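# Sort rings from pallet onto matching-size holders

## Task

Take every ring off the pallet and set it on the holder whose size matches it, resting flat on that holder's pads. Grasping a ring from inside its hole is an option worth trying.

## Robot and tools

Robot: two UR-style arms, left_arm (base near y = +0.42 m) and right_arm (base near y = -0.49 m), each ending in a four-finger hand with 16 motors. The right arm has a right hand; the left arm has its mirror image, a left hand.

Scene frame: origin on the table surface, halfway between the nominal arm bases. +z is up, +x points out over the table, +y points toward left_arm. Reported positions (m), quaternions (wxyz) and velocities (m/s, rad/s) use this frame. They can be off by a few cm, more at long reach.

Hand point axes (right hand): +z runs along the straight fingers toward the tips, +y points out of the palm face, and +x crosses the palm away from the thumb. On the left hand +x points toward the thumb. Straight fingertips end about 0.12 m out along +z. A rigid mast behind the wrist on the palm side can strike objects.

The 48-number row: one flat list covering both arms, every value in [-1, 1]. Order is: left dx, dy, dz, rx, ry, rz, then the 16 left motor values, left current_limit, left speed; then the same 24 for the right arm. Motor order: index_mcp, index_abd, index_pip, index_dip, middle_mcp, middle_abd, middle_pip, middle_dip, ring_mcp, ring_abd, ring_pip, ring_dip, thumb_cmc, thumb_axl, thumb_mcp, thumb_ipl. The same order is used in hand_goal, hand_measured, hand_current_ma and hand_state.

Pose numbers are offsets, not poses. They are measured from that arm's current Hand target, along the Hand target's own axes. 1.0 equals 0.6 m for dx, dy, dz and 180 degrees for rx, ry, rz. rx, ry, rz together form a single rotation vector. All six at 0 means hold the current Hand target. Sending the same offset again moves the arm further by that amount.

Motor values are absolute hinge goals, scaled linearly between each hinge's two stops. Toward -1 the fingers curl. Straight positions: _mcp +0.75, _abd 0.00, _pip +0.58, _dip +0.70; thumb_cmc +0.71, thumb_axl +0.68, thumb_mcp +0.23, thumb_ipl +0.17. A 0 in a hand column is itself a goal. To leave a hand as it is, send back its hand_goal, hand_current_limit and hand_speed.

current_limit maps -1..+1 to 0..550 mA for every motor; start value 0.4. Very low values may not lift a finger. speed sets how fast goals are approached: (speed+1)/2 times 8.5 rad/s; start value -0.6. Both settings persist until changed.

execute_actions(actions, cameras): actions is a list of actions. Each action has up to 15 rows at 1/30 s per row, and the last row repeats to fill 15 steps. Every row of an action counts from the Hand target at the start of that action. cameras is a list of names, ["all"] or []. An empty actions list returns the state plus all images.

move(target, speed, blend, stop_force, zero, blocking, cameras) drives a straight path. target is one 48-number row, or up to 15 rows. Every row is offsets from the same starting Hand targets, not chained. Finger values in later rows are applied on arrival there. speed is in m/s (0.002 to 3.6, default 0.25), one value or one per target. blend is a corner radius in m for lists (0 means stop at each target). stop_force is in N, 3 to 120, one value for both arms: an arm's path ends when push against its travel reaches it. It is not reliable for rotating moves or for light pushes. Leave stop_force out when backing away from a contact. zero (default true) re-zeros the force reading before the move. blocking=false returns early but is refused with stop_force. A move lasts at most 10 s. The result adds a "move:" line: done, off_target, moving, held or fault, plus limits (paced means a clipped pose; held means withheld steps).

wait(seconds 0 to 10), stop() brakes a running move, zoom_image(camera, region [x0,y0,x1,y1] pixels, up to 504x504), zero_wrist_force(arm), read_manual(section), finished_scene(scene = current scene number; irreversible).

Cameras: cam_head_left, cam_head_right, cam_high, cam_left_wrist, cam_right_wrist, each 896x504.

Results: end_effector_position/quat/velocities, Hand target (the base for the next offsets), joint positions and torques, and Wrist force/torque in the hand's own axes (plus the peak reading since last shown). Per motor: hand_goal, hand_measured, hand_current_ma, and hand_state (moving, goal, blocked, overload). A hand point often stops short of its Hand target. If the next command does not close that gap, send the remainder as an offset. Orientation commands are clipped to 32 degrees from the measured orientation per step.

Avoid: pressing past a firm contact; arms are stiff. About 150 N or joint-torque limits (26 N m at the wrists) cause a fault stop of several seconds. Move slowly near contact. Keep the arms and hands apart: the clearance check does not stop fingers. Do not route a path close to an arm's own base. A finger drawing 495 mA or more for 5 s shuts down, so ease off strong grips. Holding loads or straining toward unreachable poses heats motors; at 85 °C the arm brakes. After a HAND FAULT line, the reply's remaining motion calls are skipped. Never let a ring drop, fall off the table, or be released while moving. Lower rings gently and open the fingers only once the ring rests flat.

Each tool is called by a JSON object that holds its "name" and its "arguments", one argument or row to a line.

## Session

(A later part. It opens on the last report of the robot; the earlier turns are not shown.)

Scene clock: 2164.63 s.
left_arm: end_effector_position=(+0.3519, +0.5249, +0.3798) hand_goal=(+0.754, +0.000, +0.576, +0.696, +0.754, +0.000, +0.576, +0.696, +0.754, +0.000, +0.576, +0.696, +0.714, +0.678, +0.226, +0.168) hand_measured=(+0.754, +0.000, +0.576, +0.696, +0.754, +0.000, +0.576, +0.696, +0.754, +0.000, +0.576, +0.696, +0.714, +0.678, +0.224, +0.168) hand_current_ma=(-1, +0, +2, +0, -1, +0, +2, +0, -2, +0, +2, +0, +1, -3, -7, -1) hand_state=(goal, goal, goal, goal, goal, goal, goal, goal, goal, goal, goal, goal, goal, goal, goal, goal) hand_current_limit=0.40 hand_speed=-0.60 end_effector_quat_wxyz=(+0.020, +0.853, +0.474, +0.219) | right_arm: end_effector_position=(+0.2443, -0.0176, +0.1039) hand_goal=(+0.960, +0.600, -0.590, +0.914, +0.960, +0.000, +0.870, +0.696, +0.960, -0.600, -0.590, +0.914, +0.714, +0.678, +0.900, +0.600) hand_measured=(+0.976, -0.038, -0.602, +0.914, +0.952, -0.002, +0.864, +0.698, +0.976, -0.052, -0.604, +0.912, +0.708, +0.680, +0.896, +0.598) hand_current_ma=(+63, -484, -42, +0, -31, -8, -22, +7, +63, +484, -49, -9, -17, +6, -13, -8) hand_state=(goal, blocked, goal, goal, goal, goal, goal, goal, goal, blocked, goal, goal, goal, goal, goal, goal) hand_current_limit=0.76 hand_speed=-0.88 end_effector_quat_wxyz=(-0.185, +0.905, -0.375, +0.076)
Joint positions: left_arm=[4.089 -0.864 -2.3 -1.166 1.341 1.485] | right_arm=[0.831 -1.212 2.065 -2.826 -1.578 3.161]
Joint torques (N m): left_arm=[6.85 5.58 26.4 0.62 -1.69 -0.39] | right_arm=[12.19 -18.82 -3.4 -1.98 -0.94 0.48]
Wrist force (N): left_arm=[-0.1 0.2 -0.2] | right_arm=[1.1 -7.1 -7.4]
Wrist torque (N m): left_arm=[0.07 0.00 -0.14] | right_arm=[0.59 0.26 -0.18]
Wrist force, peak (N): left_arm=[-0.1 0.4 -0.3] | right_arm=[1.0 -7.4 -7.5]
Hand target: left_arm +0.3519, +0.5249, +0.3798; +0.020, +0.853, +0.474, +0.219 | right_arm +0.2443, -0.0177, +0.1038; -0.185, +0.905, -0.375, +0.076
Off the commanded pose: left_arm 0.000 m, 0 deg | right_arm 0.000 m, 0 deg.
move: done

{"name": "move", "arguments": {
  "target": [0,0,0,0,0,0,0.754,0,0.576,0.696,0.754,0,0.576,0.696,0.754,0,0.576,0.696,0.714,0.678,0.226,0.168,0.4,-0.6,0,-0.023,-0.0148,-0.0333,0,0,0.96,0.6,-0.59,0.914,0.96,0,0.87,0.696,0.96,-0.6,-0.59,0.914,0.714,0.678,0.9,0.6,0.76,-0.88],
  "speed": 0.04
}}

{"name": "move", "arguments": {
  "target": [0,0,0,0,0,0,0.754,0,0.576,0.696,0.754,0,0.576,0.696,0.754,0,0.576,0.696,0.714,0.678,0.226,0.168,0.4,-0.6,0,0.0136,0.0477,0,0,0,0.96,0.6,-0.59,0.914,0.96,0,0.87,0.696,0.96,-0.6,-0.59,0.914,0.714,0.678,0.9,0.6,0.76,-0.88],
  "speed": 0.015,
  "stop_force": 5,
  "cameras": ["cam_head_left", "cam_head_right", "cam_right_wrist"]
}}

{"name": "zoom_image", "arguments": {
  "camera": "cam_head_right",
  "region": [470, 200, 580, 310]
}}

{"name": "zoom_image", "arguments": {
  "camera": "cam_right_wrist",
  "region": [300, 0, 660, 200]
}}

Scene clock: 2181.37 s.
left_arm: end_effector_position=(+0.3519, +0.5249, +0.3798) hand_goal=(+0.754, +0.000, +0.576, +0.696, +0.754, +0.000, +0.576, +0.696, +0.754, +0.000, +0.576, +0.696, +0.714, +0.678, +0.226, +0.168) hand_measured=(+0.754, +0.000, +0.576, +0.696, +0.754, +0.000, +0.576, +0.696, +0.754, +0.000, +0.576, +0.696, +0.714, +0.678, +0.224, +0.168) hand_current_ma=(-1, +0, +2, +0, -1, +0, +2, +0, -2, +0, +2, +0, +1, -3, -7, -1) hand_state=(goal, goal, goal, goal, goal, goal, goal, goal, goal, goal, goal, goal, goal, goal, goal, goal) hand_current_limit=0.40 hand_speed=-0.60 end_effector_quat_wxyz=(+0.020, +0.853, +0.474, +0.219) | right_arm: end_effector_position=(+0.2508, -0.0111, +0.1174) hand_goal=(+0.960, +0.600, -0.590, +0.914, +0.960, +0.000, +0.870, +0.696, +0.960, -0.600, -0.590, +0.914, +0.714, +0.678, +0.900, +0.600) hand_measured=(+0.956, -0.038, -0.564, +0.922, +0.952, -0.002, +0.864, +0.698, +0.960, -0.052, -0.574, +0.918, +0.708, +0.680, +0.896, +0.598) hand_current_ma=(-15, -484, +98, +27, -31, -8, -22, +7, +0, +484, +56, +17, -17, +6, -13, -8) hand_state=(goal, blocked, blocked, goal, goal, goal, goal, goal, goal, blocked, goal, goal, goal, goal, goal, goal) hand_current_limit=0.76 hand_speed=-0.88 end_effector_quat_wxyz=(-0.137, +0.914, -0.378, +0.057)
Joint positions: left_arm=[4.089 -0.864 -2.3 -1.166 1.341 1.485] | right_arm=[0.83 -1.2 1.96 -2.629 -1.576 3.16]
Joint torques (N m): left_arm=[6.61 5.48 26.15 0.73 -1.6 -0.41] | right_arm=[-12.79 -30.69 -27.19 -1.73 2.57 -1.48]
Wrist force (N): left_arm=[0.0 0.2 0.0] | right_arm=[0.2 2.5 5.2]
Wrist torque (N m): left_arm=[0.05 0.00 -0.14] | right_arm=[-0.31 -0.11 0.11]
Wrist force, peak (N): left_arm=[0.0 0.3 -0.3] | right_arm=[1.1 -7.4 -7.6]
Hand target: left_arm +0.3519, +0.5249, +0.3798; +0.020, +0.853, +0.474, +0.219 | right_arm +0.2508, -0.0111, +0.1174; -0.137, +0.914, -0.378, +0.057
Off the commanded pose: left_arm 0.000 m, 0 deg | right_arm 0.000 m, 0 deg.
move: done

Scene clock: 2182.90 s.
left_arm: end_effector_position=(+0.3519, +0.5249, +0.3798) hand_goal=(+0.754, +0.000, +0.576, +0.696, +0.754, +0.000, +0.576, +0.696, +0.754, +0.000, +0.576, +0.696, +0.714, +0.678, +0.226, +0.168) hand_measured=(+0.754, +0.000, +0.576, +0.696, +0.754, +0.000, +0.576, +0.696, +0.754, +0.000, +0.576, +0.696, +0.714, +0.678, +0.224, +0.168) hand_current_ma=(-1, +0, +2, +0, -1, +0, +2, +0, -2, +0, +2, +0, +1, -3, -7, -1) hand_state=(goal, goal, goal, goal, goal, goal, goal, goal, goal, goal, goal, goal, goal, goal, goal, goal) hand_current_limit=0.40 hand_speed=-0.60 end_effector_quat_wxyz=(+0.020, +0.853, +0.474, +0.219) | right_arm: end_effector_position=(+0.2509, -0.0111, +0.1119) hand_goal=(+0.960, +0.600, -0.590, +0.914, +0.960, +0.000, +0.870, +0.696, +0.960, -0.600, -0.590, +0.914, +0.714, +0.678, +0.900, +0.600) hand_measured=(+0.942, -0.038, -0.580, +0.920, +0.952, -0.002, +0.864, +0.698, +0.946, -0.052, -0.588, +0.924, +0.708, +0.680, +0.896, +0.598) hand_current_ma=(-68, -484, +38, +22, -31, -8, -22, +7, -57, +484, +7, +35, -17, +6, -13, -8) hand_state=(goal, blocked, goal, goal, goal, goal, goal, goal, goal, blocked, goal, goal, goal, goal, goal, goal) hand_current_limit=0.76 hand_speed=-0.88 end_effector_quat_wxyz=(-0.137, +0.914, -0.378, +0.057)
Joint positions: left_arm=[4.089 -0.864 -2.3 -1.166 1.341 1.485] | right_arm=[0.83 -1.19 1.964 -2.643 -1.576 3.16]
Joint torques (N m): left_arm=[6.79 5.51 25.85 0.71 -1.75 -0.47] | right_arm=[-9.9 -46.31 -29.9 -2.33 1.66 -1.25]
Wrist force (N): left_arm=[0.0 0.1 0.1] | right_arm=[-1.8 4.6 2.3]
Wrist torque (N m): left_arm=[0.02 0.00 -0.13] | right_arm=[-0.19 -0.21 0.13]
Wrist force, peak (N): left_arm=[0.0 0.5 -0.1] | right_arm=[1.1 3.7 4.3]
Hand target: left_arm +0.3519, +0.5249, +0.3798; +0.020, +0.853, +0.474, +0.219 | right_arm +0.2509, -0.0111, +0.1119; -0.137, +0.914, -0.378, +0.057 (not the last commanded pose)
Off the commanded pose: left_arm 0.000 m, 0 deg | right_arm 0.024 m, 0 deg.
move: contact (right_arm)
camera_calibration:
cam_right_wrist: T_world_to_cam=[[-0.972184, 0.172878, -0.158023, 0.293883], [-0.0562524, 0.482595, 0.874035, -0.133099], [0.227363, 0.858612, -0.459447, 0.129165], [0, 0, 0, 1]] pos_world=[0.248854, -0.0974758, 0.222118]
Images, in order (width x height): cam_head_left 896x504, cam_head_right 896x504, cam_right_wrist 896x504.

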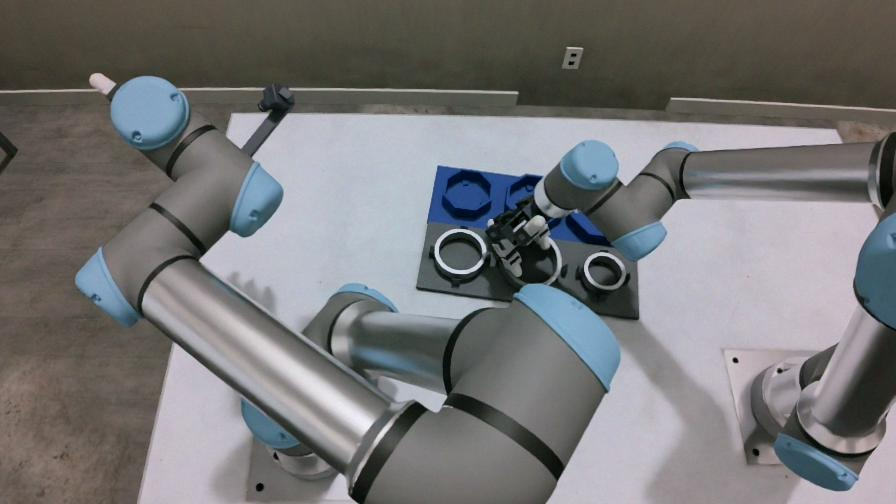

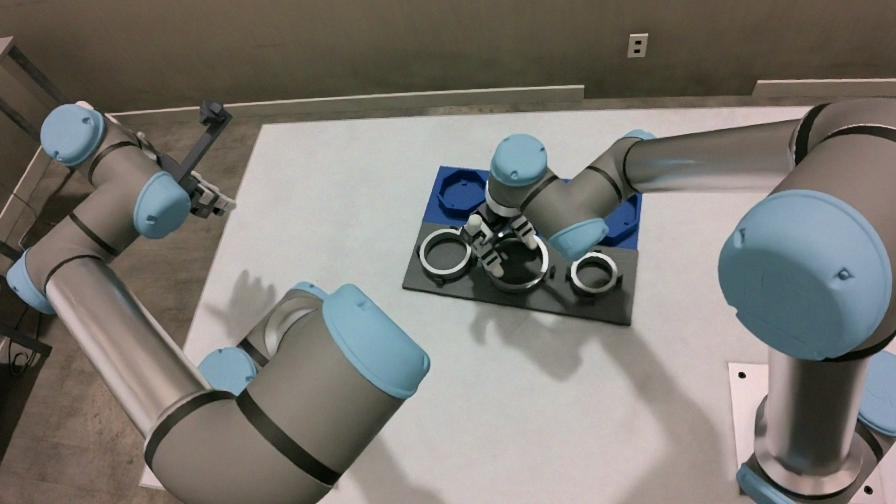

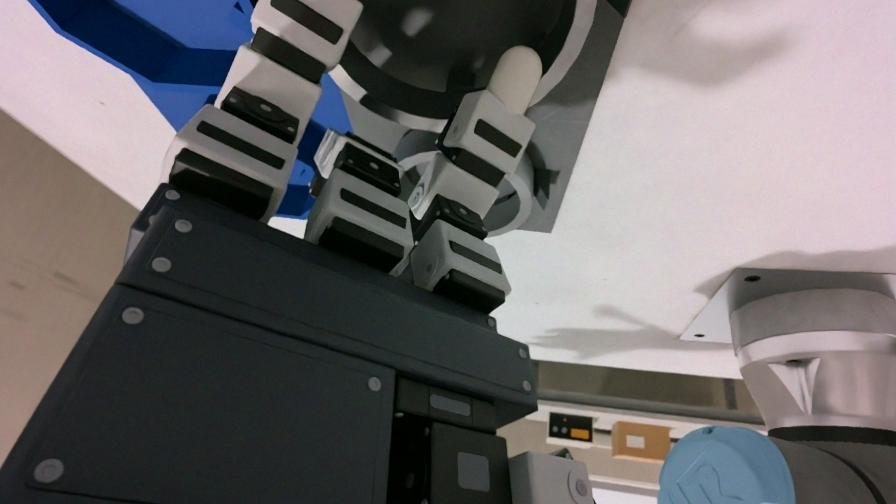

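Scaled by 4.582 from the camera's 896x504 image, which has a finer 1280x720 frame.

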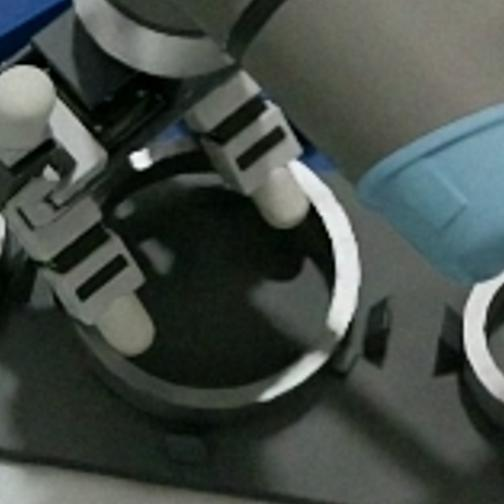

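Scaled by 1.400 from the camera's 896x504 image, which has a finer 1280x720 frame.

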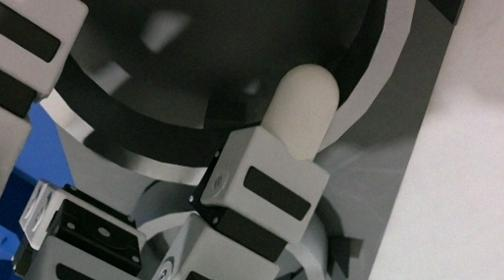

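{"name": "move", "arguments": {
  "target": [0,0,0,0,0,0,0.754,0,0.576,0.696,0.754,0,0.576,0.696,0.754,0,0.576,0.696,0.714,0.678,0.226,0.168,0.4,-0.6,0,0.0053,-0.0092,0.0167,0,0,0.96,0.6,-0.59,0.914,0.96,0,0.87,0.696,0.96,-0.6,-0.59,0.914,0.714,0.678,0.9,0.6,0.76,-0.88],
  "speed": 0.04
}}

{"name": "move", "arguments": {
  "target": [0,0,0,0,0,0,0.754,0,0.576,0.696,0.754,0,0.576,0.696,0.754,0,0.576,0.696,0.714,0.678,0.226,0.168,0.4,-0.6,0,0.0171,0.047,0,0,0,0.96,0.6,-0.59,0.914,0.96,0,0.87,0.696,0.96,-0.6,-0.59,0.914,0.714,0.678,0.9,0.6,0.76,-0.88],
  "speed": 0.015,
  "stop_force": 6,
  "cameras": ["cam_head_left", "cam_head_right", "cam_right_wrist"]
}}

{"name": "zoom_image", "arguments": {
  "camera": "cam_head_right",
  "region": [470, 200, 580, 310]
}}

{"name": "zoom_image", "arguments": {
  "camera": "cam_head_left",
  "region": [480, 200, 590, 310]
}}

Scene clock: 2223.57 s.
left_arm: end_effector_position=(+0.3519, +0.5249, +0.3798) hand_goal=(+0.754, +0.000, +0.576, +0.696, +0.754, +0.000, +0.576, +0.696, +0.754, +0.000, +0.576, +0.696, +0.714, +0.678, +0.226, +0.168) hand_measured=(+0.754, +0.000, +0.576, +0.696, +0.754, +0.000, +0.576, +0.696, +0.754, +0.000, +0.576, +0.696, +0.714, +0.678, +0.224, +0.168) hand_current_ma=(-1, +0, +2, +0, -1, +0, +2, +0, -2, +0, +2, +0, +1, -3, -7, -1) hand_state=(goal, goal, goal, goal, goal, goal, goal, goal, goal, goal, goal, goal, goal, goal, goal, goal) hand_current_limit=0.40 hand_speed=-0.60 end_effector_quat_wxyz=(+0.020, +0.853, +0.474, +0.219) | right_arm: end_effector_position=(+0.2476, -0.0143, +0.1162) hand_goal=(+0.960, +0.600, -0.590, +0.914, +0.960, +0.000, +0.870, +0.696, +0.960, -0.600, -0.590, +0.914, +0.714, +0.678, +0.900, +0.600) hand_measured=(+0.960, -0.038, -0.560, +0.924, +0.952, -0.002, +0.864, +0.698, +0.964, -0.052, -0.574, +0.922, +0.708, +0.680, +0.896, +0.598) hand_current_ma=(+1, -484, +116, +33, -31, -8, -22, +7, +15, +484, +62, +27, -17, +6, -13, -8) hand_state=(goal, blocked, blocked, goal, goal, goal, goal, goal, goal, blocked, goal, goal, goal, goal, goal, goal) hand_current_limit=0.76 hand_speed=-0.88 end_effector_quat_wxyz=(-0.161, +0.910, -0.377, +0.066)
Joint positions: left_arm=[4.089 -0.864 -2.3 -1.166 1.341 1.485] | right_arm=[0.831 -1.218 2.009 -2.712 -1.577 3.16]
Joint torques (N m): left_arm=[6.34 5.3 25.95 0.68 -1.71 -0.46] | right_arm=[12.41 -45.6 -12.26 -5.39 -2.74 1.55]
Wrist force (N): left_arm=[0.1 0.5 -0.1] | right_arm=[-0.3 2.1 5.6]
Wrist torque (N m): left_arm=[0.08 -0.02 -0.13] | right_arm=[-0.35 -0.12 0.05]
Wrist force, peak (N): left_arm=[-0.1 0.1 -0.5] | right_arm=[-0.3 2.5 5.7]
Hand target: left_arm +0.3519, +0.5249, +0.3798; +0.020, +0.853, +0.474, +0.219 | right_arm +0.2476, -0.0144, +0.1162; -0.161, +0.910, -0.377, +0.066
Off the commanded pose: left_arm 0.000 m, 0 deg | right_arm 0.000 m, 0 deg.
move: done

Scene clock: 2225.20 s.
left_arm: end_effector_position=(+0.3519, +0.5249, +0.3798) hand_goal=(+0.754, +0.000, +0.576, +0.696, +0.754, +0.000, +0.576, +0.696, +0.754, +0.000, +0.576, +0.696, +0.714, +0.678, +0.226, +0.168) hand_measured=(+0.754, +0.000, +0.576, +0.696, +0.754, +0.000, +0.576, +0.696, +0.754, +0.000, +0.576, +0.696, +0.714, +0.678, +0.224, +0.168) hand_current_ma=(-1, +0, +2, +0, -1, +0, +2, +0, -2, +0, +2, +0, +1, -3, -7, -1) hand_state=(goal, goal, goal, goal, goal, goal, goal, goal, goal, goal, goal, goal, goal, goal, goal, goal) hand_current_limit=0.40 hand_speed=-0.60 end_effector_quat_wxyz=(+0.020, +0.853, +0.474, +0.219) | right_arm: end_effector_position=(+0.2476, -0.0143, +0.1089) hand_goal=(+0.960, +0.600, -0.590, +0.914, +0.960, +0.000, +0.870, +0.696, +0.960, -0.600, -0.590, +0.914, +0.714, +0.678, +0.900, +0.600) hand_measured=(+0.952, -0.038, -0.576, +0.918, +0.952, -0.002, +0.864, +0.698, +0.956, -0.052, -0.590, +0.912, +0.708, +0.680, +0.896, +0.598) hand_current_ma=(-29, -484, +50, +14, -31, -8, -22, +7, -11, +484, +1, -4, -17, +6, -13, -8) hand_state=(goal, blocked, goal, goal, goal, goal, goal, goal, goal, blocked, goal, goal, goal, goal, goal, goal) hand_current_limit=0.76 hand_speed=-0.88 end_effector_quat_wxyz=(-0.161, +0.910, -0.377, +0.066)
Joint positions: left_arm=[4.089 -0.864 -2.3 -1.166 1.341 1.485] | right_arm=[0.831 -1.204 2.015 -2.731 -1.577 3.16]
Joint torques (N m): left_arm=[6.6 5.42 25.99 0.66 -1.57 -0.44] | right_arm=[11.51 -43.98 -27.06 -2.03 -2.04 1.58]
Wrist force (N): left_arm=[0.1 0.1 0.1] | right_arm=[-1.3 2.3 2.7]
Wrist torque (N m): left_arm=[0.03 -0.01 -0.12] | right_arm=[-0.22 -0.10 0.01]
Wrist force, peak (N): left_arm=[0.2 0.4 0.0] | right_arm=[-0.3 2.6 5.5]
Hand target: left_arm +0.3519, +0.5249, +0.3798; +0.020, +0.853, +0.474, +0.219 | right_arm +0.2476, -0.0143, +0.1089; -0.161, +0.910, -0.377, +0.066 (not the last commanded pose)
Off the commanded pose: left_arm 0.000 m, 0 deg | right_arm 0.023 m, 0 deg.
move: contact (right_arm)
camera_calibration:
cam_right_wrist: T_world_to_cam=[[-0.965768, 0.179319, -0.187449, 0.292483], [-0.0889448, 0.449897, 0.88864, -0.123056], [0.243683, 0.874893, -0.418546, 0.123127], [0, 0, 0, 1]] pos_world=[0.241522, -0.104808, 0.215712]
Images, in order (width x height): cam_head_left 896x504, cam_head_right 896x504, cam_right_wrist 896x504.

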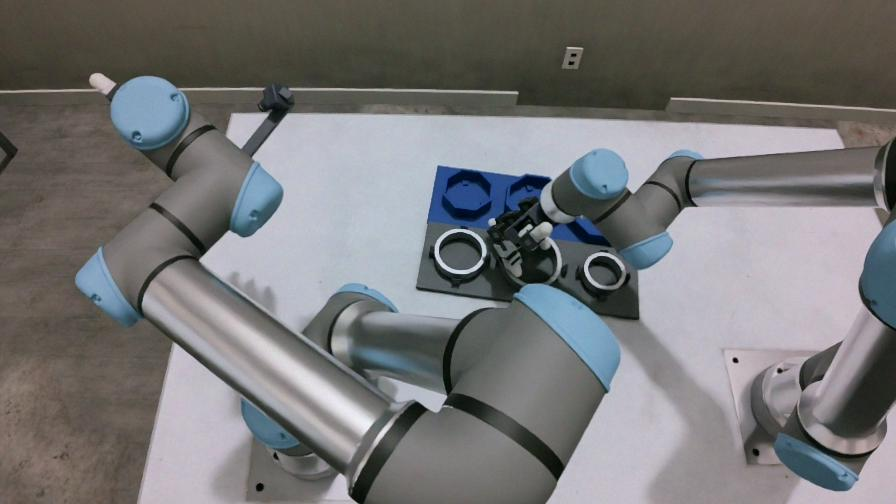

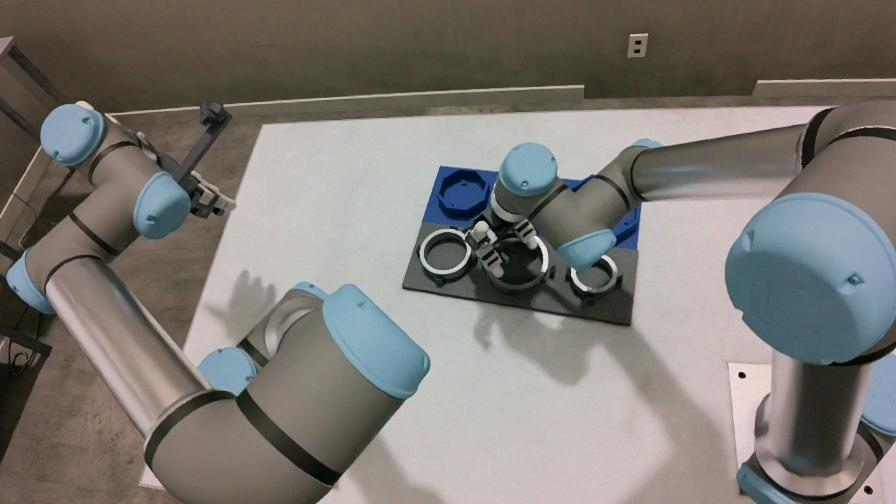

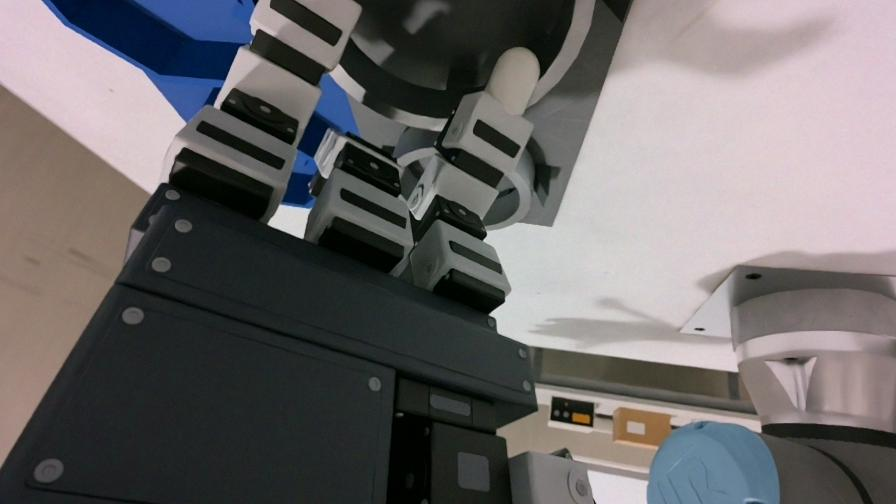

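Scaled by 4.582 from the camera's 896x504 image, which has a finer 1280x720 frame.

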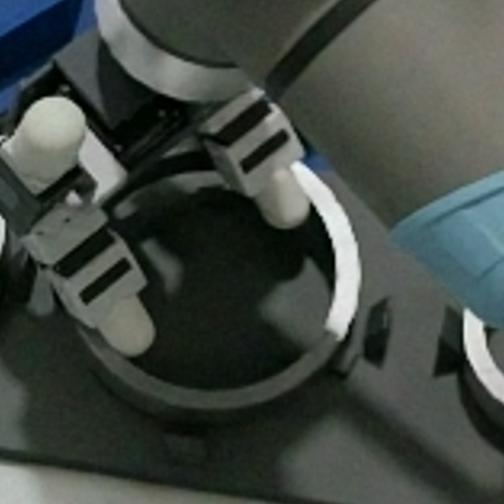

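Scaled by 4.582 from the camera's 896x504 image, which has a finer 1280x720 frame.

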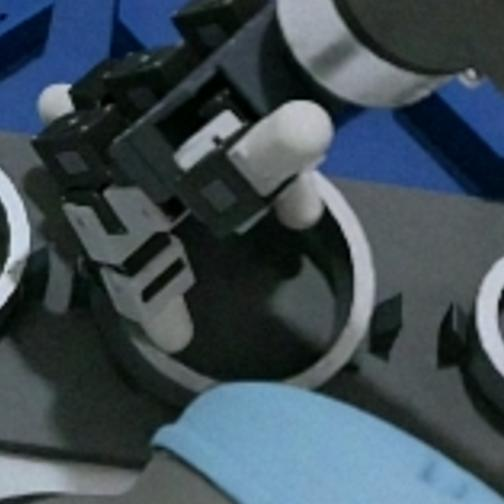

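{"name": "move", "arguments": {
  "target": [0,0,0,0,0,0,0.754,0,0.576,0.696,0.754,0,0.576,0.696,0.754,0,0.576,0.696,0.714,0.678,0.226,0.168,0.4,-0.6,-0.0035,0.001,-0.0075,0,0,0,0.96,0.6,-0.59,0.914,0.96,0,0.87,0.696,0.96,-0.6,-0.59,0.914,0.714,0.678,0.9,0.6,0.76,-0.88],
  "speed": 0.03
}}

{"name": "move", "arguments": {
  "target": [0,0,0,0,0,0,0.754,0,0.576,0.696,0.754,0,0.576,0.696,0.754,0,0.576,0.696,0.714,0.678,0.226,0.168,0.4,-0.6,0,0.0171,0.047,0,0,0,0.96,0.6,-0.59,0.914,0.96,0,0.87,0.696,0.96,-0.6,-0.59,0.914,0.714,0.678,0.9,0.6,0.76,-0.88],
  "speed": 0.015,
  "stop_force": 6
}}

Scene clock: 2234.53 s.
left_arm: end_effector_position=(+0.3519, +0.5249, +0.3798) hand_goal=(+0.754, +0.000, +0.576, +0.696, +0.754, +0.000, +0.576, +0.696, +0.754, +0.000, +0.576, +0.696, +0.714, +0.678, +0.226, +0.168) hand_measured=(+0.754, +0.000, +0.576, +0.696, +0.754, +0.000, +0.576, +0.696, +0.754, +0.000, +0.576, +0.696, +0.714, +0.678, +0.224, +0.168) hand_current_ma=(-1, +0, +2, +0, -1, +0, +2, +0, -2, +0, +2, +0, +1, -3, -7, -1) hand_state=(goal, goal, goal, goal, goal, goal, goal, goal, goal, goal, goal, goal, goal, goal, goal, goal) hand_current_limit=0.40 hand_speed=-0.60 end_effector_quat_wxyz=(+0.020, +0.853, +0.474, +0.219) | right_arm: end_effector_position=(+0.2447, -0.0143, +0.1129) hand_goal=(+0.960, +0.600, -0.590, +0.914, +0.960, +0.000, +0.870, +0.696, +0.960, -0.600, -0.590, +0.914, +0.714, +0.678, +0.900, +0.600) hand_measured=(+0.958, -0.038, -0.562, +0.922, +0.952, -0.002, +0.864, +0.698, +0.962, -0.052, -0.574, +0.920, +0.708, +0.680, +0.896, +0.598) hand_current_ma=(-4, -484, +110, +31, -31, -8, -22, +7, +8, +484, +59, +17, -17, +6, -13, -8) hand_state=(goal, blocked, blocked, goal, goal, goal, goal, goal, goal, blocked, goal, goal, goal, goal, goal, goal) hand_current_limit=0.76 hand_speed=-0.88 end_effector_quat_wxyz=(-0.161, +0.910, -0.377, +0.066)
Joint positions: left_arm=[4.089 -0.864 -2.3 -1.166 1.341 1.485] | right_arm=[0.835 -1.214 2.016 -2.722 -1.579 3.164]
Joint torques (N m): left_arm=[6.84 5.63 25.65 0.65 -1.7 -0.51] | right_arm=[11.66 -45.45 -12.43 -2.02 -2.91 1.63]
Wrist force (N): left_arm=[0.2 0.1 -0.2] | right_arm=[-0.4 2.4 5.3]
Wrist torque (N m): left_arm=[0.05 -0.03 -0.12] | right_arm=[-0.29 -0.12 -0.02]
Wrist force, peak (N): left_arm=[-0.2 0.5 -0.1] | right_arm=[0.3 3.9 4.8]
Hand target: left_arm +0.3519, +0.5249, +0.3798; +0.020, +0.853, +0.474, +0.219 | right_arm +0.2446, -0.0144, +0.1129; -0.161, +0.910, -0.377, +0.066
Off the commanded pose: left_arm 0.000 m, 0 deg | right_arm 0.000 m, 0 deg.
move: done

Scene clock: 2235.90 s.
left_arm: end_effector_position=(+0.3519, +0.5249, +0.3798) hand_goal=(+0.754, +0.000, +0.576, +0.696, +0.754, +0.000, +0.576, +0.696, +0.754, +0.000, +0.576, +0.696, +0.714, +0.678, +0.226, +0.168) hand_measured=(+0.754, +0.000, +0.576, +0.696, +0.754, +0.000, +0.576, +0.696, +0.754, +0.000, +0.576, +0.696, +0.714, +0.678, +0.224, +0.168) hand_current_ma=(-1, +0, +2, +0, -1, +0, +2, +0, -2, +0, +2, +0, +1, -3, -7, -1) hand_state=(goal, goal, goal, goal, goal, goal, goal, goal, goal, goal, goal, goal, goal, goal, goal, goal) hand_current_limit=0.40 hand_speed=-0.60 end_effector_quat_wxyz=(+0.020, +0.853, +0.474, +0.219) | right_arm: end_effector_position=(+0.2446, -0.0143, +0.1097) hand_goal=(+0.960, +0.600, -0.590, +0.914, +0.960, +0.000, +0.870, +0.696, +0.960, -0.600, -0.590, +0.914, +0.714, +0.678, +0.900, +0.600) hand_measured=(+0.958, -0.038, -0.574, +0.920, +0.952, -0.002, +0.864, +0.698, +0.960, -0.052, -0.580, +0.918, +0.708, +0.680, +0.896, +0.598) hand_current_ma=(-10, -484, +57, +18, -31, -8, -22, +7, +1, +484, +32, +11, -17, +6, -13, -8) hand_state=(goal, blocked, goal, goal, goal, goal, goal, goal, goal, blocked, goal, goal, goal, goal, goal, goal) hand_current_limit=0.76 hand_speed=-0.88 end_effector_quat_wxyz=(-0.161, +0.910, -0.377, +0.067)
Joint positions: left_arm=[4.089 -0.864 -2.3 -1.166 1.341 1.485] | right_arm=[0.835 -1.209 2.018 -2.731 -1.579 3.164]
Joint torques (N m): left_arm=[6.52 5.98 25.77 0.81 -1.63 -0.42] | right_arm=[12.54 -45.36 -28.04 -2.3 -0.53 1.53]
Wrist force (N): left_arm=[0.0 0.2 -0.2] | right_arm=[0.5 2.6 3.6]
Wrist torque (N m): left_arm=[0.07 -0.01 -0.13] | right_arm=[-0.20 -0.05 0.02]
Wrist force, peak (N): left_arm=[-0.1 0.1 -0.4] | right_arm=[-0.4 2.5 5.6]
Hand target: left_arm +0.3519, +0.5249, +0.3798; +0.020, +0.853, +0.474, +0.219 | right_arm +0.2446, -0.0143, +0.1097; -0.161, +0.910, -0.377, +0.067 (not the last commanded pose)
Off the commanded pose: left_arm 0.000 m, 0 deg | right_arm 0.027 m, 0 deg.
move: contact (right_arm)

{"name": "execute_actions", "arguments": {
  "actions": [],
  "cameras": ["cam_head_right", "cam_head_left", "cam_high"]
}}

{"name": "zoom_image", "arguments": {
  "camera": "cam_head_right",
  "region": [340, 180, 540, 330]
}}

{"name": "zoom_image", "arguments": {
  "camera": "cam_head_left",
  "region": [440, 180, 640, 330]
}}

{"name": "zoom_image", "arguments": {
  "camera": "cam_high",
  "region": [220, 250, 460, 430]
}}

Scene clock: 2267.70 s.
left_arm: end_effector_position=(+0.3519, +0.5249, +0.3798) hand_goal=(+0.754, +0.000, +0.576, +0.696, +0.754, +0.000, +0.576, +0.696, +0.754, +0.000, +0.576, +0.696, +0.714, +0.678, +0.226, +0.168) hand_measured=(+0.754, +0.000, +0.576, +0.696, +0.754, +0.000, +0.576, +0.696, +0.754, +0.000, +0.576, +0.696, +0.714, +0.678, +0.224, +0.168) hand_current_ma=(-1, +0, +2, +0, -1, +0, +2, +0, -2, +0, +2, +0, +1, -3, -7, -1) hand_state=(goal, goal, goal, goal, goal, goal, goal, goal, goal, goal, goal, goal, goal, goal, goal, goal) hand_current_limit=0.40 hand_speed=-0.60 end_effector_quat_wxyz=(+0.020, +0.853, +0.474, +0.219) | right_arm: end_effector_position=(+0.2446, -0.0143, +0.1097) hand_goal=(+0.960, +0.600, -0.590, +0.914, +0.960, +0.000, +0.870, +0.696, +0.960, -0.600, -0.590, +0.914, +0.714, +0.678, +0.900, +0.600) hand_measured=(+0.956, -0.038, -0.574, +0.920, +0.952, -0.002, +0.864, +0.698, +0.960, -0.052, -0.580, +0.918, +0.708, +0.680, +0.896, +0.598) hand_current_ma=(-10, -484, +57, +18, -31, -8, -22, +7, +1, +484, +32, +11, -17, +6, -13, -8) hand_state=(goal, blocked, goal, goal, goal, goal, goal, goal, goal, blocked, goal, goal, goal, goal, goal, goal) hand_current_limit=0.76 hand_speed=-0.88 end_effector_quat_wxyz=(-0.161, +0.910, -0.377, +0.067)
Joint positions: left_arm=[4.089 -0.864 -2.3 -1.166 1.341 1.485] | right_arm=[0.835 -1.209 2.018 -2.731 -1.579 3.164]
Joint velocities: within noise
Joint torques (N m): left_arm=[6.8 5.24 25.94 0.56 -1.67 -0.51] | right_arm=[12.06 -45.16 -27.92 -3.04 2.48 1.72]
Wrist force (N): left_arm=[-0.2 0.2 -0.3] | right_arm=[0.6 2.4 3.8]
Wrist torque (N m): left_arm=[0.08 0.01 -0.15] | right_arm=[-0.25 -0.05 0.02]
Wrist force, peak (N): left_arm=[-0.2 0.2 -0.3] | right_arm=[0.5 2.5 4.0]
Hand target: left_arm +0.3519, +0.5249, +0.3798; +0.020, +0.853, +0.474, +0.219 | right_arm +0.2446, -0.0143, +0.1097; -0.161, +0.910, -0.377, +0.067 (not the last commanded pose)
Off the commanded pose: left_arm 0.000 m, 0 deg | right_arm 0.027 m, 0 deg.
Images, in order (width x height): cam_head_left 896x504, cam_head_right 896x504, cam_high 896x504.

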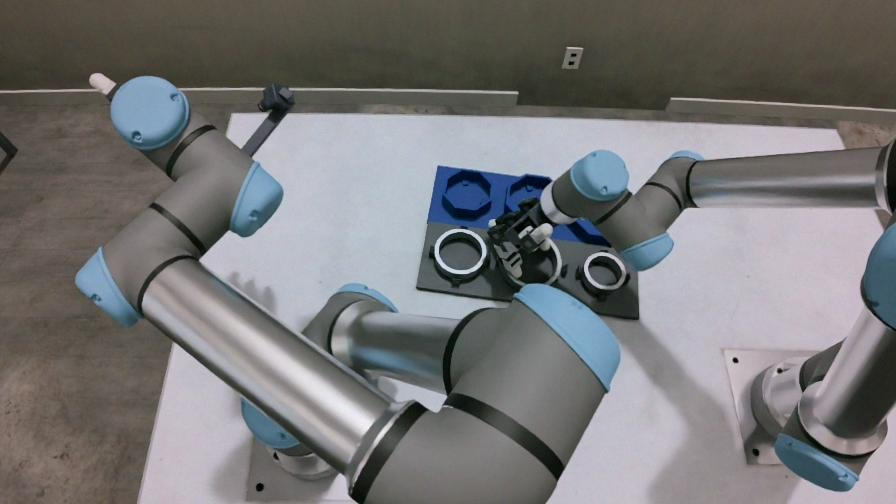

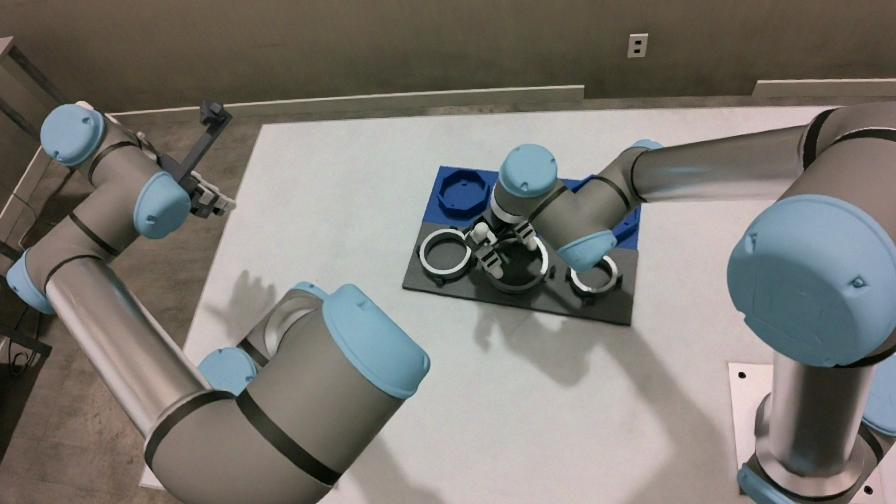

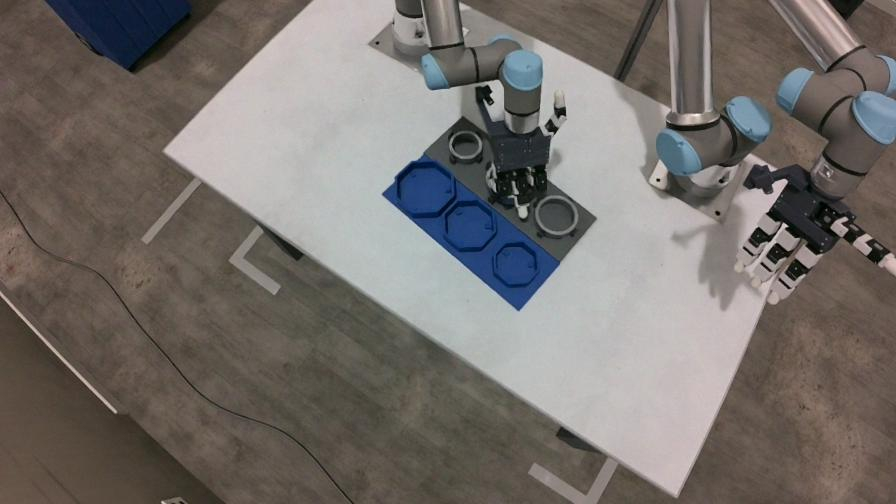

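Scaled by 2.520 from the camera's 896x504 image, which has a finer 1280x720 frame.

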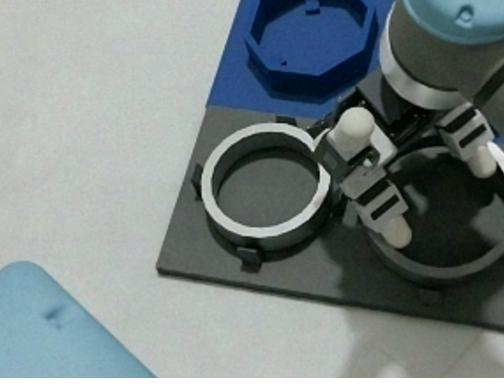

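Scaled by 2.520 from the camera's 896x504 image, which has a finer 1280x720 frame.

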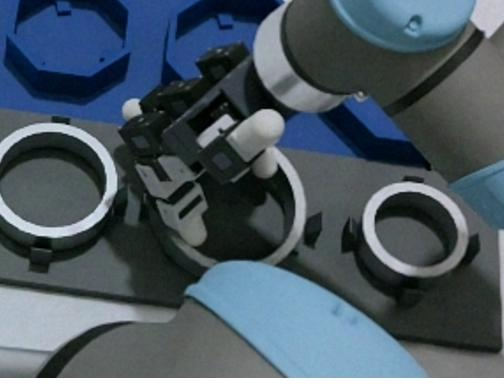

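Scaled by 2.100 from the camera's 896x504 image, which has a finer 1280x720 frame.

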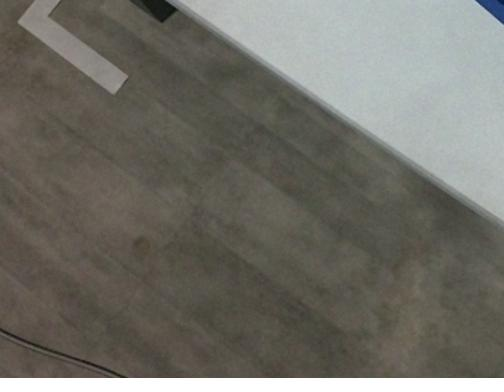

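{"name": "zoom_image", "arguments": {
  "camera": "cam_head_left",
  "region": [485, 225, 575, 300]
}}

{"name": "zoom_image", "arguments": {
  "camera": "cam_head_right",
  "region": [465, 225, 565, 305]
}}

{"name": "zoom_image", "arguments": {
  "camera": "cam_high",
  "region": [440, 130, 600, 250]
}}

Scaled by 5.600 from the camera's 896x504 image, which has a finer 1280x720 frame.

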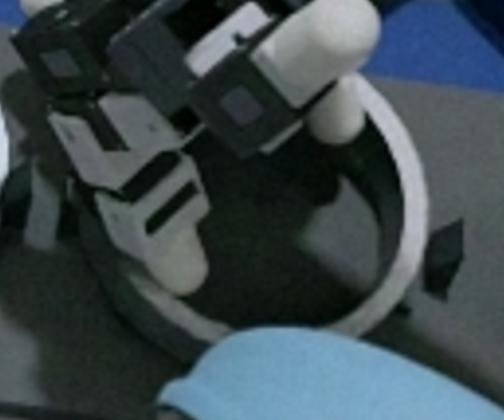

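Scaled by 5.040 from the camera's 896x504 image, which has a finer 1280x720 frame.

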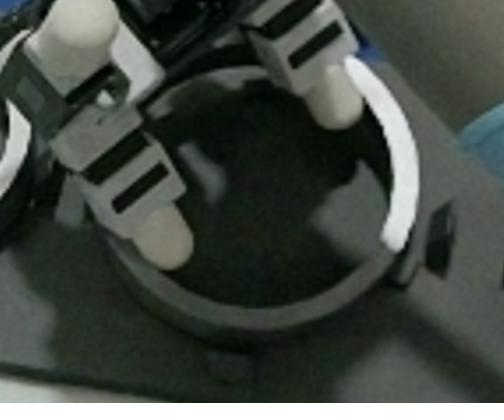

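Scaled by 3.150 from the camera's 896x504 image, which has a finer 1280x720 frame.

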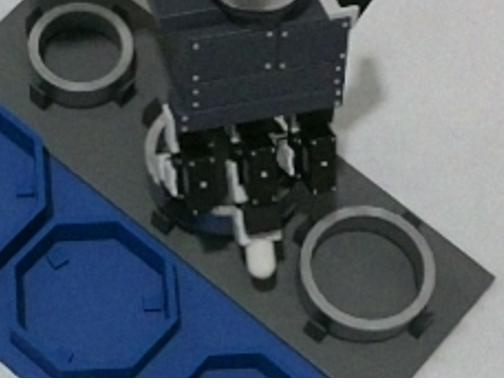

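{"name": "move", "arguments": {
  "target": [
    [0,0,0,0,0,0,0.754,0,0.576,0.696,0.754,0,0.576,0.696,0.754,0,0.576,0.696,0.714,0.678,0.226,0.168,0.4,-0.6,0,-0.0023,-0.0063,0,0,0,0.96,0.6,-0.59,0.914,0.96,0,0.87,0.696,0.96,-0.6,-0.59,0.914,0.714,0.678,0.9,0.6,0.76,-0.88],
    [0,0,0,0,0,0,0.754,0,0.576,0.696,0.754,0,0.576,0.696,0.754,0,0.576,0.696,0.714,0.678,0.226,0.168,0.4,-0.6,0.00354,0.0010,-0.0075,0,0,0,0.96,0.6,-0.59,0.914,0.96,0,0.87,0.696,0.96,-0.6,-0.59,0.914,0.714,0.678,0.9,0.6,0.76,-0.88]
  ],
  "speed": 0.03
}}

{"name": "move", "arguments": {
  "target": [0,0,0,0,0,0,0.754,0,0.576,0.696,0.754,0,0.576,0.696,0.754,0,0.576,0.696,0.714,0.678,0.226,0.168,0.4,-0.6,0,0.0114,0.0313,0,0,0,0.96,0.6,-0.59,0.914,0.96,0,0.87,0.696,0.96,-0.6,-0.59,0.914,0.714,0.678,0.9,0.6,0.76,-0.88],
  "speed": 0.015,
  "stop_force": 4
}}

Scene clock: 2282.93 s.
left_arm: end_effector_position=(+0.3519, +0.5249, +0.3798) hand_goal=(+0.754, +0.000, +0.576, +0.696, +0.754, +0.000, +0.576, +0.696, +0.754, +0.000, +0.576, +0.696, +0.714, +0.678, +0.226, +0.168) hand_measured=(+0.754, +0.000, +0.576, +0.696, +0.754, +0.000, +0.576, +0.696, +0.754, +0.000, +0.576, +0.696, +0.714, +0.678, +0.224, +0.168) hand_current_ma=(-1, +0, +2, +0, -1, +0, +2, +0, -2, +0, +2, +0, +1, -3, -7, -1) hand_state=(goal, goal, goal, goal, goal, goal, goal, goal, goal, goal, goal, goal, goal, goal, goal, goal) hand_current_limit=0.40 hand_speed=-0.60 end_effector_quat_wxyz=(+0.020, +0.853, +0.474, +0.219) | right_arm: end_effector_position=(+0.2446, -0.0173, +0.1137) hand_goal=(+0.960, +0.600, -0.590, +0.914, +0.960, +0.000, +0.870, +0.696, +0.960, -0.600, -0.590, +0.914, +0.714, +0.678, +0.900, +0.600) hand_measured=(+0.960, -0.038, -0.562, +0.924, +0.952, -0.002, +0.864, +0.698, +0.964, -0.052, -0.574, +0.920, +0.708, +0.680, +0.896, +0.598) hand_current_ma=(+0, -484, +112, +32, -31, -8, -22, +7, +12, +484, +60, +18, -17, +6, -13, -8) hand_state=(goal, blocked, blocked, goal, goal, goal, goal, goal, goal, blocked, goal, goal, goal, goal, goal, goal) hand_current_limit=0.76 hand_speed=-0.88 end_effector_quat_wxyz=(-0.161, +0.910, -0.377, +0.067)
Joint positions: left_arm=[4.089 -0.864 -2.3 -1.166 1.341 1.485] | right_arm=[0.831 -1.221 2.023 -2.723 -1.577 3.16]
Joint torques (N m): left_arm=[6.54 5.25 25.91 0.73 -1.57 -0.58] | right_arm=[-12.39 -45.2 -11.44 -5.21 2.72 -1.51]
Wrist force (N): left_arm=[0.1 0.1 0.0] | right_arm=[-0.3 2.4 5.4]
Wrist torque (N m): left_arm=[0.04 -0.01 -0.12] | right_arm=[-0.28 -0.12 0.14]
Wrist force, peak (N): left_arm=[-0.2 0.4 -0.3] | right_arm=[-0.1 2.5 5.7]
Hand target: left_arm +0.3519, +0.5249, +0.3798; +0.020, +0.853, +0.474, +0.219 | right_arm +0.2447, -0.0173, +0.1137; -0.161, +0.910, -0.377, +0.067
Off the commanded pose: left_arm 0.000 m, 0 deg | right_arm 0.000 m, 0 deg.
move: done

Scene clock: 2284.33 s.
left_arm: end_effector_position=(+0.3519, +0.5249, +0.3798) hand_goal=(+0.754, +0.000, +0.576, +0.696, +0.754, +0.000, +0.576, +0.696, +0.754, +0.000, +0.576, +0.696, +0.714, +0.678, +0.226, +0.168) hand_measured=(+0.754, +0.000, +0.576, +0.696, +0.754, +0.000, +0.576, +0.696, +0.754, +0.000, +0.576, +0.696, +0.714, +0.678, +0.224, +0.168) hand_current_ma=(-1, +0, +2, +0, -1, +0, +2, +0, -2, +0, +2, +0, +1, -3, -7, -1) hand_state=(goal, goal, goal, goal, goal, goal, goal, goal, goal, goal, goal, goal, goal, goal, goal, goal) hand_current_limit=0.40 hand_speed=-0.60 end_effector_quat_wxyz=(+0.020, +0.853, +0.474, +0.219) | right_arm: end_effector_position=(+0.2447, -0.0173, +0.1104) hand_goal=(+0.960, +0.600, -0.590, +0.914, +0.960, +0.000, +0.870, +0.696, +0.960, -0.600, -0.590, +0.914, +0.714, +0.678, +0.900, +0.600) hand_measured=(+0.972, -0.038, -0.564, +0.924, +0.952, -0.002, +0.864, +0.698, +0.976, -0.052, -0.576, +0.920, +0.708, +0.680, +0.896, +0.598) hand_current_ma=(+42, -484, +105, +37, -31, -8, -22, +7, +66, +484, +50, +22, -17, +6, -13, -8) hand_state=(goal, blocked, blocked, goal, goal, goal, goal, goal, goal, blocked, goal, goal, goal, goal, goal, goal) hand_current_limit=0.76 hand_speed=-0.88 end_effector_quat_wxyz=(-0.161, +0.910, -0.377, +0.067)
Joint positions: left_arm=[4.089 -0.864 -2.3 -1.166 1.341 1.485] | right_arm=[0.831 -1.215 2.025 -2.732 -1.577 3.16]
Joint torques (N m): left_arm=[6.42 5.52 25.67 0.74 -1.67 -0.51] | right_arm=[-12.57 -45.63 -27.94 -2.23 0.51 -1.39]
Wrist force (N): left_arm=[-0.1 0.3 -0.1] | right_arm=[-1.6 1.5 4.7]
Wrist torque (N m): left_arm=[0.06 0.01 -0.15] | right_arm=[-0.23 -0.20 0.09]
Wrist force, peak (N): left_arm=[-0.2 0.4 -0.2] | right_arm=[-0.4 2.2 5.4]
Hand target: left_arm +0.3519, +0.5249, +0.3798; +0.020, +0.853, +0.474, +0.219 | right_arm +0.2447, -0.0173, +0.1104; -0.161, +0.910, -0.377, +0.067 (not the last commanded pose)
Off the commanded pose: left_arm 0.000 m, 0 deg | right_arm 0.017 m, 0 deg.
move: contact (right_arm)

{"name": "move", "arguments": {
  "target": [0,0,0,0,0,0,0.754,0,0.576,0.696,0.754,0,0.576,0.696,0.754,0,0.576,0.696,0.714,0.678,0.226,0.168,0.4,-0.6,-0.0025,-0.0031,-0.0053,0,0,0,0.96,0.6,-0.59,0.914,0.96,0,0.87,0.696,0.96,-0.6,-0.59,0.914,0.714,0.678,0.9,0.6,0.76,-0.88],
  "speed": 0.03
}}

{"name": "move", "arguments": {
  "target": [0,0,0,0,0,0,0.754,0,0.576,0.696,0.754,0,0.576,0.696,0.754,0,0.576,0.696,0.714,0.678,0.226,0.168,0.4,-0.6,0,0.0114,0.0313,0,0,0,0.96,0.6,-0.59,0.914,0.96,0,0.87,0.696,0.96,-0.6,-0.59,0.914,0.714,0.678,0.9,0.6,0.76,-0.88],
  "speed": 0.015,
  "stop_force": 4
}}

Scene clock: 2292.30 s.
left_arm: end_effector_position=(+0.3519, +0.5249, +0.3798) hand_goal=(+0.754, +0.000, +0.576, +0.696, +0.754, +0.000, +0.576, +0.696, +0.754, +0.000, +0.576, +0.696, +0.714, +0.678, +0.226, +0.168) hand_measured=(+0.754, +0.000, +0.576, +0.696, +0.754, +0.000, +0.576, +0.696, +0.754, +0.000, +0.576, +0.696, +0.714, +0.678, +0.224, +0.168) hand_current_ma=(-1, +0, +2, +0, -1, +0, +2, +0, -2, +0, +2, +0, +1, -3, -7, -1) hand_state=(goal, goal, goal, goal, goal, goal, goal, goal, goal, goal, goal, goal, goal, goal, goal, goal) hand_current_limit=0.40 hand_speed=-0.60 end_effector_quat_wxyz=(+0.020, +0.853, +0.474, +0.219) | right_arm: end_effector_position=(+0.2441, -0.0158, +0.1139) hand_goal=(+0.960, +0.600, -0.590, +0.914, +0.960, +0.000, +0.870, +0.696, +0.960, -0.600, -0.590, +0.914, +0.714, +0.678, +0.900, +0.600) hand_measured=(+0.966, -0.038, -0.562, +0.924, +0.952, -0.002, +0.864, +0.698, +0.970, -0.052, -0.574, +0.920, +0.708, +0.680, +0.896, +0.598) hand_current_ma=(+19, -484, +111, +37, -31, -8, -22, +7, +40, +484, +57, +22, -17, +6, -13, -8) hand_state=(goal, blocked, blocked, goal, goal, goal, goal, goal, goal, blocked, goal, goal, goal, goal, goal, goal) hand_current_limit=0.76 hand_speed=-0.88 end_effector_quat_wxyz=(-0.161, +0.910, -0.377, +0.067)
Joint positions: left_arm=[4.089 -0.864 -2.3 -1.166 1.341 1.485] | right_arm=[0.834 -1.22 2.02 -2.721 -1.578 3.163]
Joint torques (N m): left_arm=[6.82 5.59 25.72 0.75 -1.73 -0.55] | right_arm=[11.8 -45.94 -28.39 -1.73 -2.55 1.61]
Wrist force (N): left_arm=[0.0 0.3 -0.3] | right_arm=[-0.1 2.4 5.4]
Wrist torque (N m): left_arm=[0.09 -0.02 -0.13] | right_arm=[-0.29 -0.14 0.00]
Wrist force, peak (N): left_arm=[0.0 0.4 -0.3] | right_arm=[-0.2 2.5 5.6]
Hand target: left_arm +0.3519, +0.5249, +0.3798; +0.020, +0.853, +0.474, +0.219 | right_arm +0.2441, -0.0158, +0.1140; -0.161, +0.910, -0.377, +0.067
Off the commanded pose: left_arm 0.000 m, 0 deg | right_arm 0.000 m, 0 deg.
move: done

Scene clock: 2293.70 s.
left_arm: end_effector_position=(+0.3519, +0.5249, +0.3798) hand_goal=(+0.754, +0.000, +0.576, +0.696, +0.754, +0.000, +0.576, +0.696, +0.754, +0.000, +0.576, +0.696, +0.714, +0.678, +0.226, +0.168) hand_measured=(+0.754, +0.000, +0.576, +0.696, +0.754, +0.000, +0.576, +0.696, +0.754, +0.000, +0.576, +0.696, +0.714, +0.678, +0.224, +0.168) hand_current_ma=(-1, +0, +2, +0, -1, +0, +2, +0, -2, +0, +2, +0, +1, -3, -7, -1) hand_state=(goal, goal, goal, goal, goal, goal, goal, goal, goal, goal, goal, goal, goal, goal, goal, goal) hand_current_limit=0.40 hand_speed=-0.60 end_effector_quat_wxyz=(+0.020, +0.853, +0.474, +0.219) | right_arm: end_effector_position=(+0.2441, -0.0158, +0.1103) hand_goal=(+0.960, +0.600, -0.590, +0.914, +0.960, +0.000, +0.870, +0.696, +0.960, -0.600, -0.590, +0.914, +0.714, +0.678, +0.900, +0.600) hand_measured=(+0.964, -0.038, -0.568, +0.924, +0.952, -0.002, +0.864, +0.698, +0.968, -0.052, -0.576, +0.920, +0.708, +0.680, +0.896, +0.598) hand_current_ma=(+12, -484, +87, +35, -31, -8, -21, +7, +29, +484, +51, +22, -17, +6, -13, -8) hand_state=(goal, blocked, blocked, goal, goal, goal, goal, goal, goal, blocked, goal, goal, goal, goal, goal, goal) hand_current_limit=0.76 hand_speed=-0.88 end_effector_quat_wxyz=(-0.161, +0.910, -0.377, +0.067)
Joint positions: left_arm=[4.089 -0.864 -2.3 -1.166 1.341 1.485] | right_arm=[0.834 -1.213 2.022 -2.731 -1.578 3.163]
Joint torques (N m): left_arm=[6.4 5.62 26.01 0.66 -1.6 -0.51] | right_arm=[12.26 -45.11 -28.28 -2.14 -0.54 1.45]
Wrist force (N): left_arm=[0.0 0.2 -0.2] | right_arm=[-0.1 2.1 4.7]
Wrist torque (N m): left_arm=[0.05 0.00 -0.14] | right_arm=[-0.28 -0.14 -0.01]
Wrist force, peak (N): left_arm=[0.3 0.3 -0.2] | right_arm=[-0.4 2.3 5.5]
Hand target: left_arm +0.3519, +0.5249, +0.3798; +0.020, +0.853, +0.474, +0.219 | right_arm +0.2441, -0.0158, +0.1103; -0.161, +0.910, -0.377, +0.067 (not the last commanded pose)
Off the commanded pose: left_arm 0.000 m, 0 deg | right_arm 0.016 m, 0 deg.
move: contact (right_arm)


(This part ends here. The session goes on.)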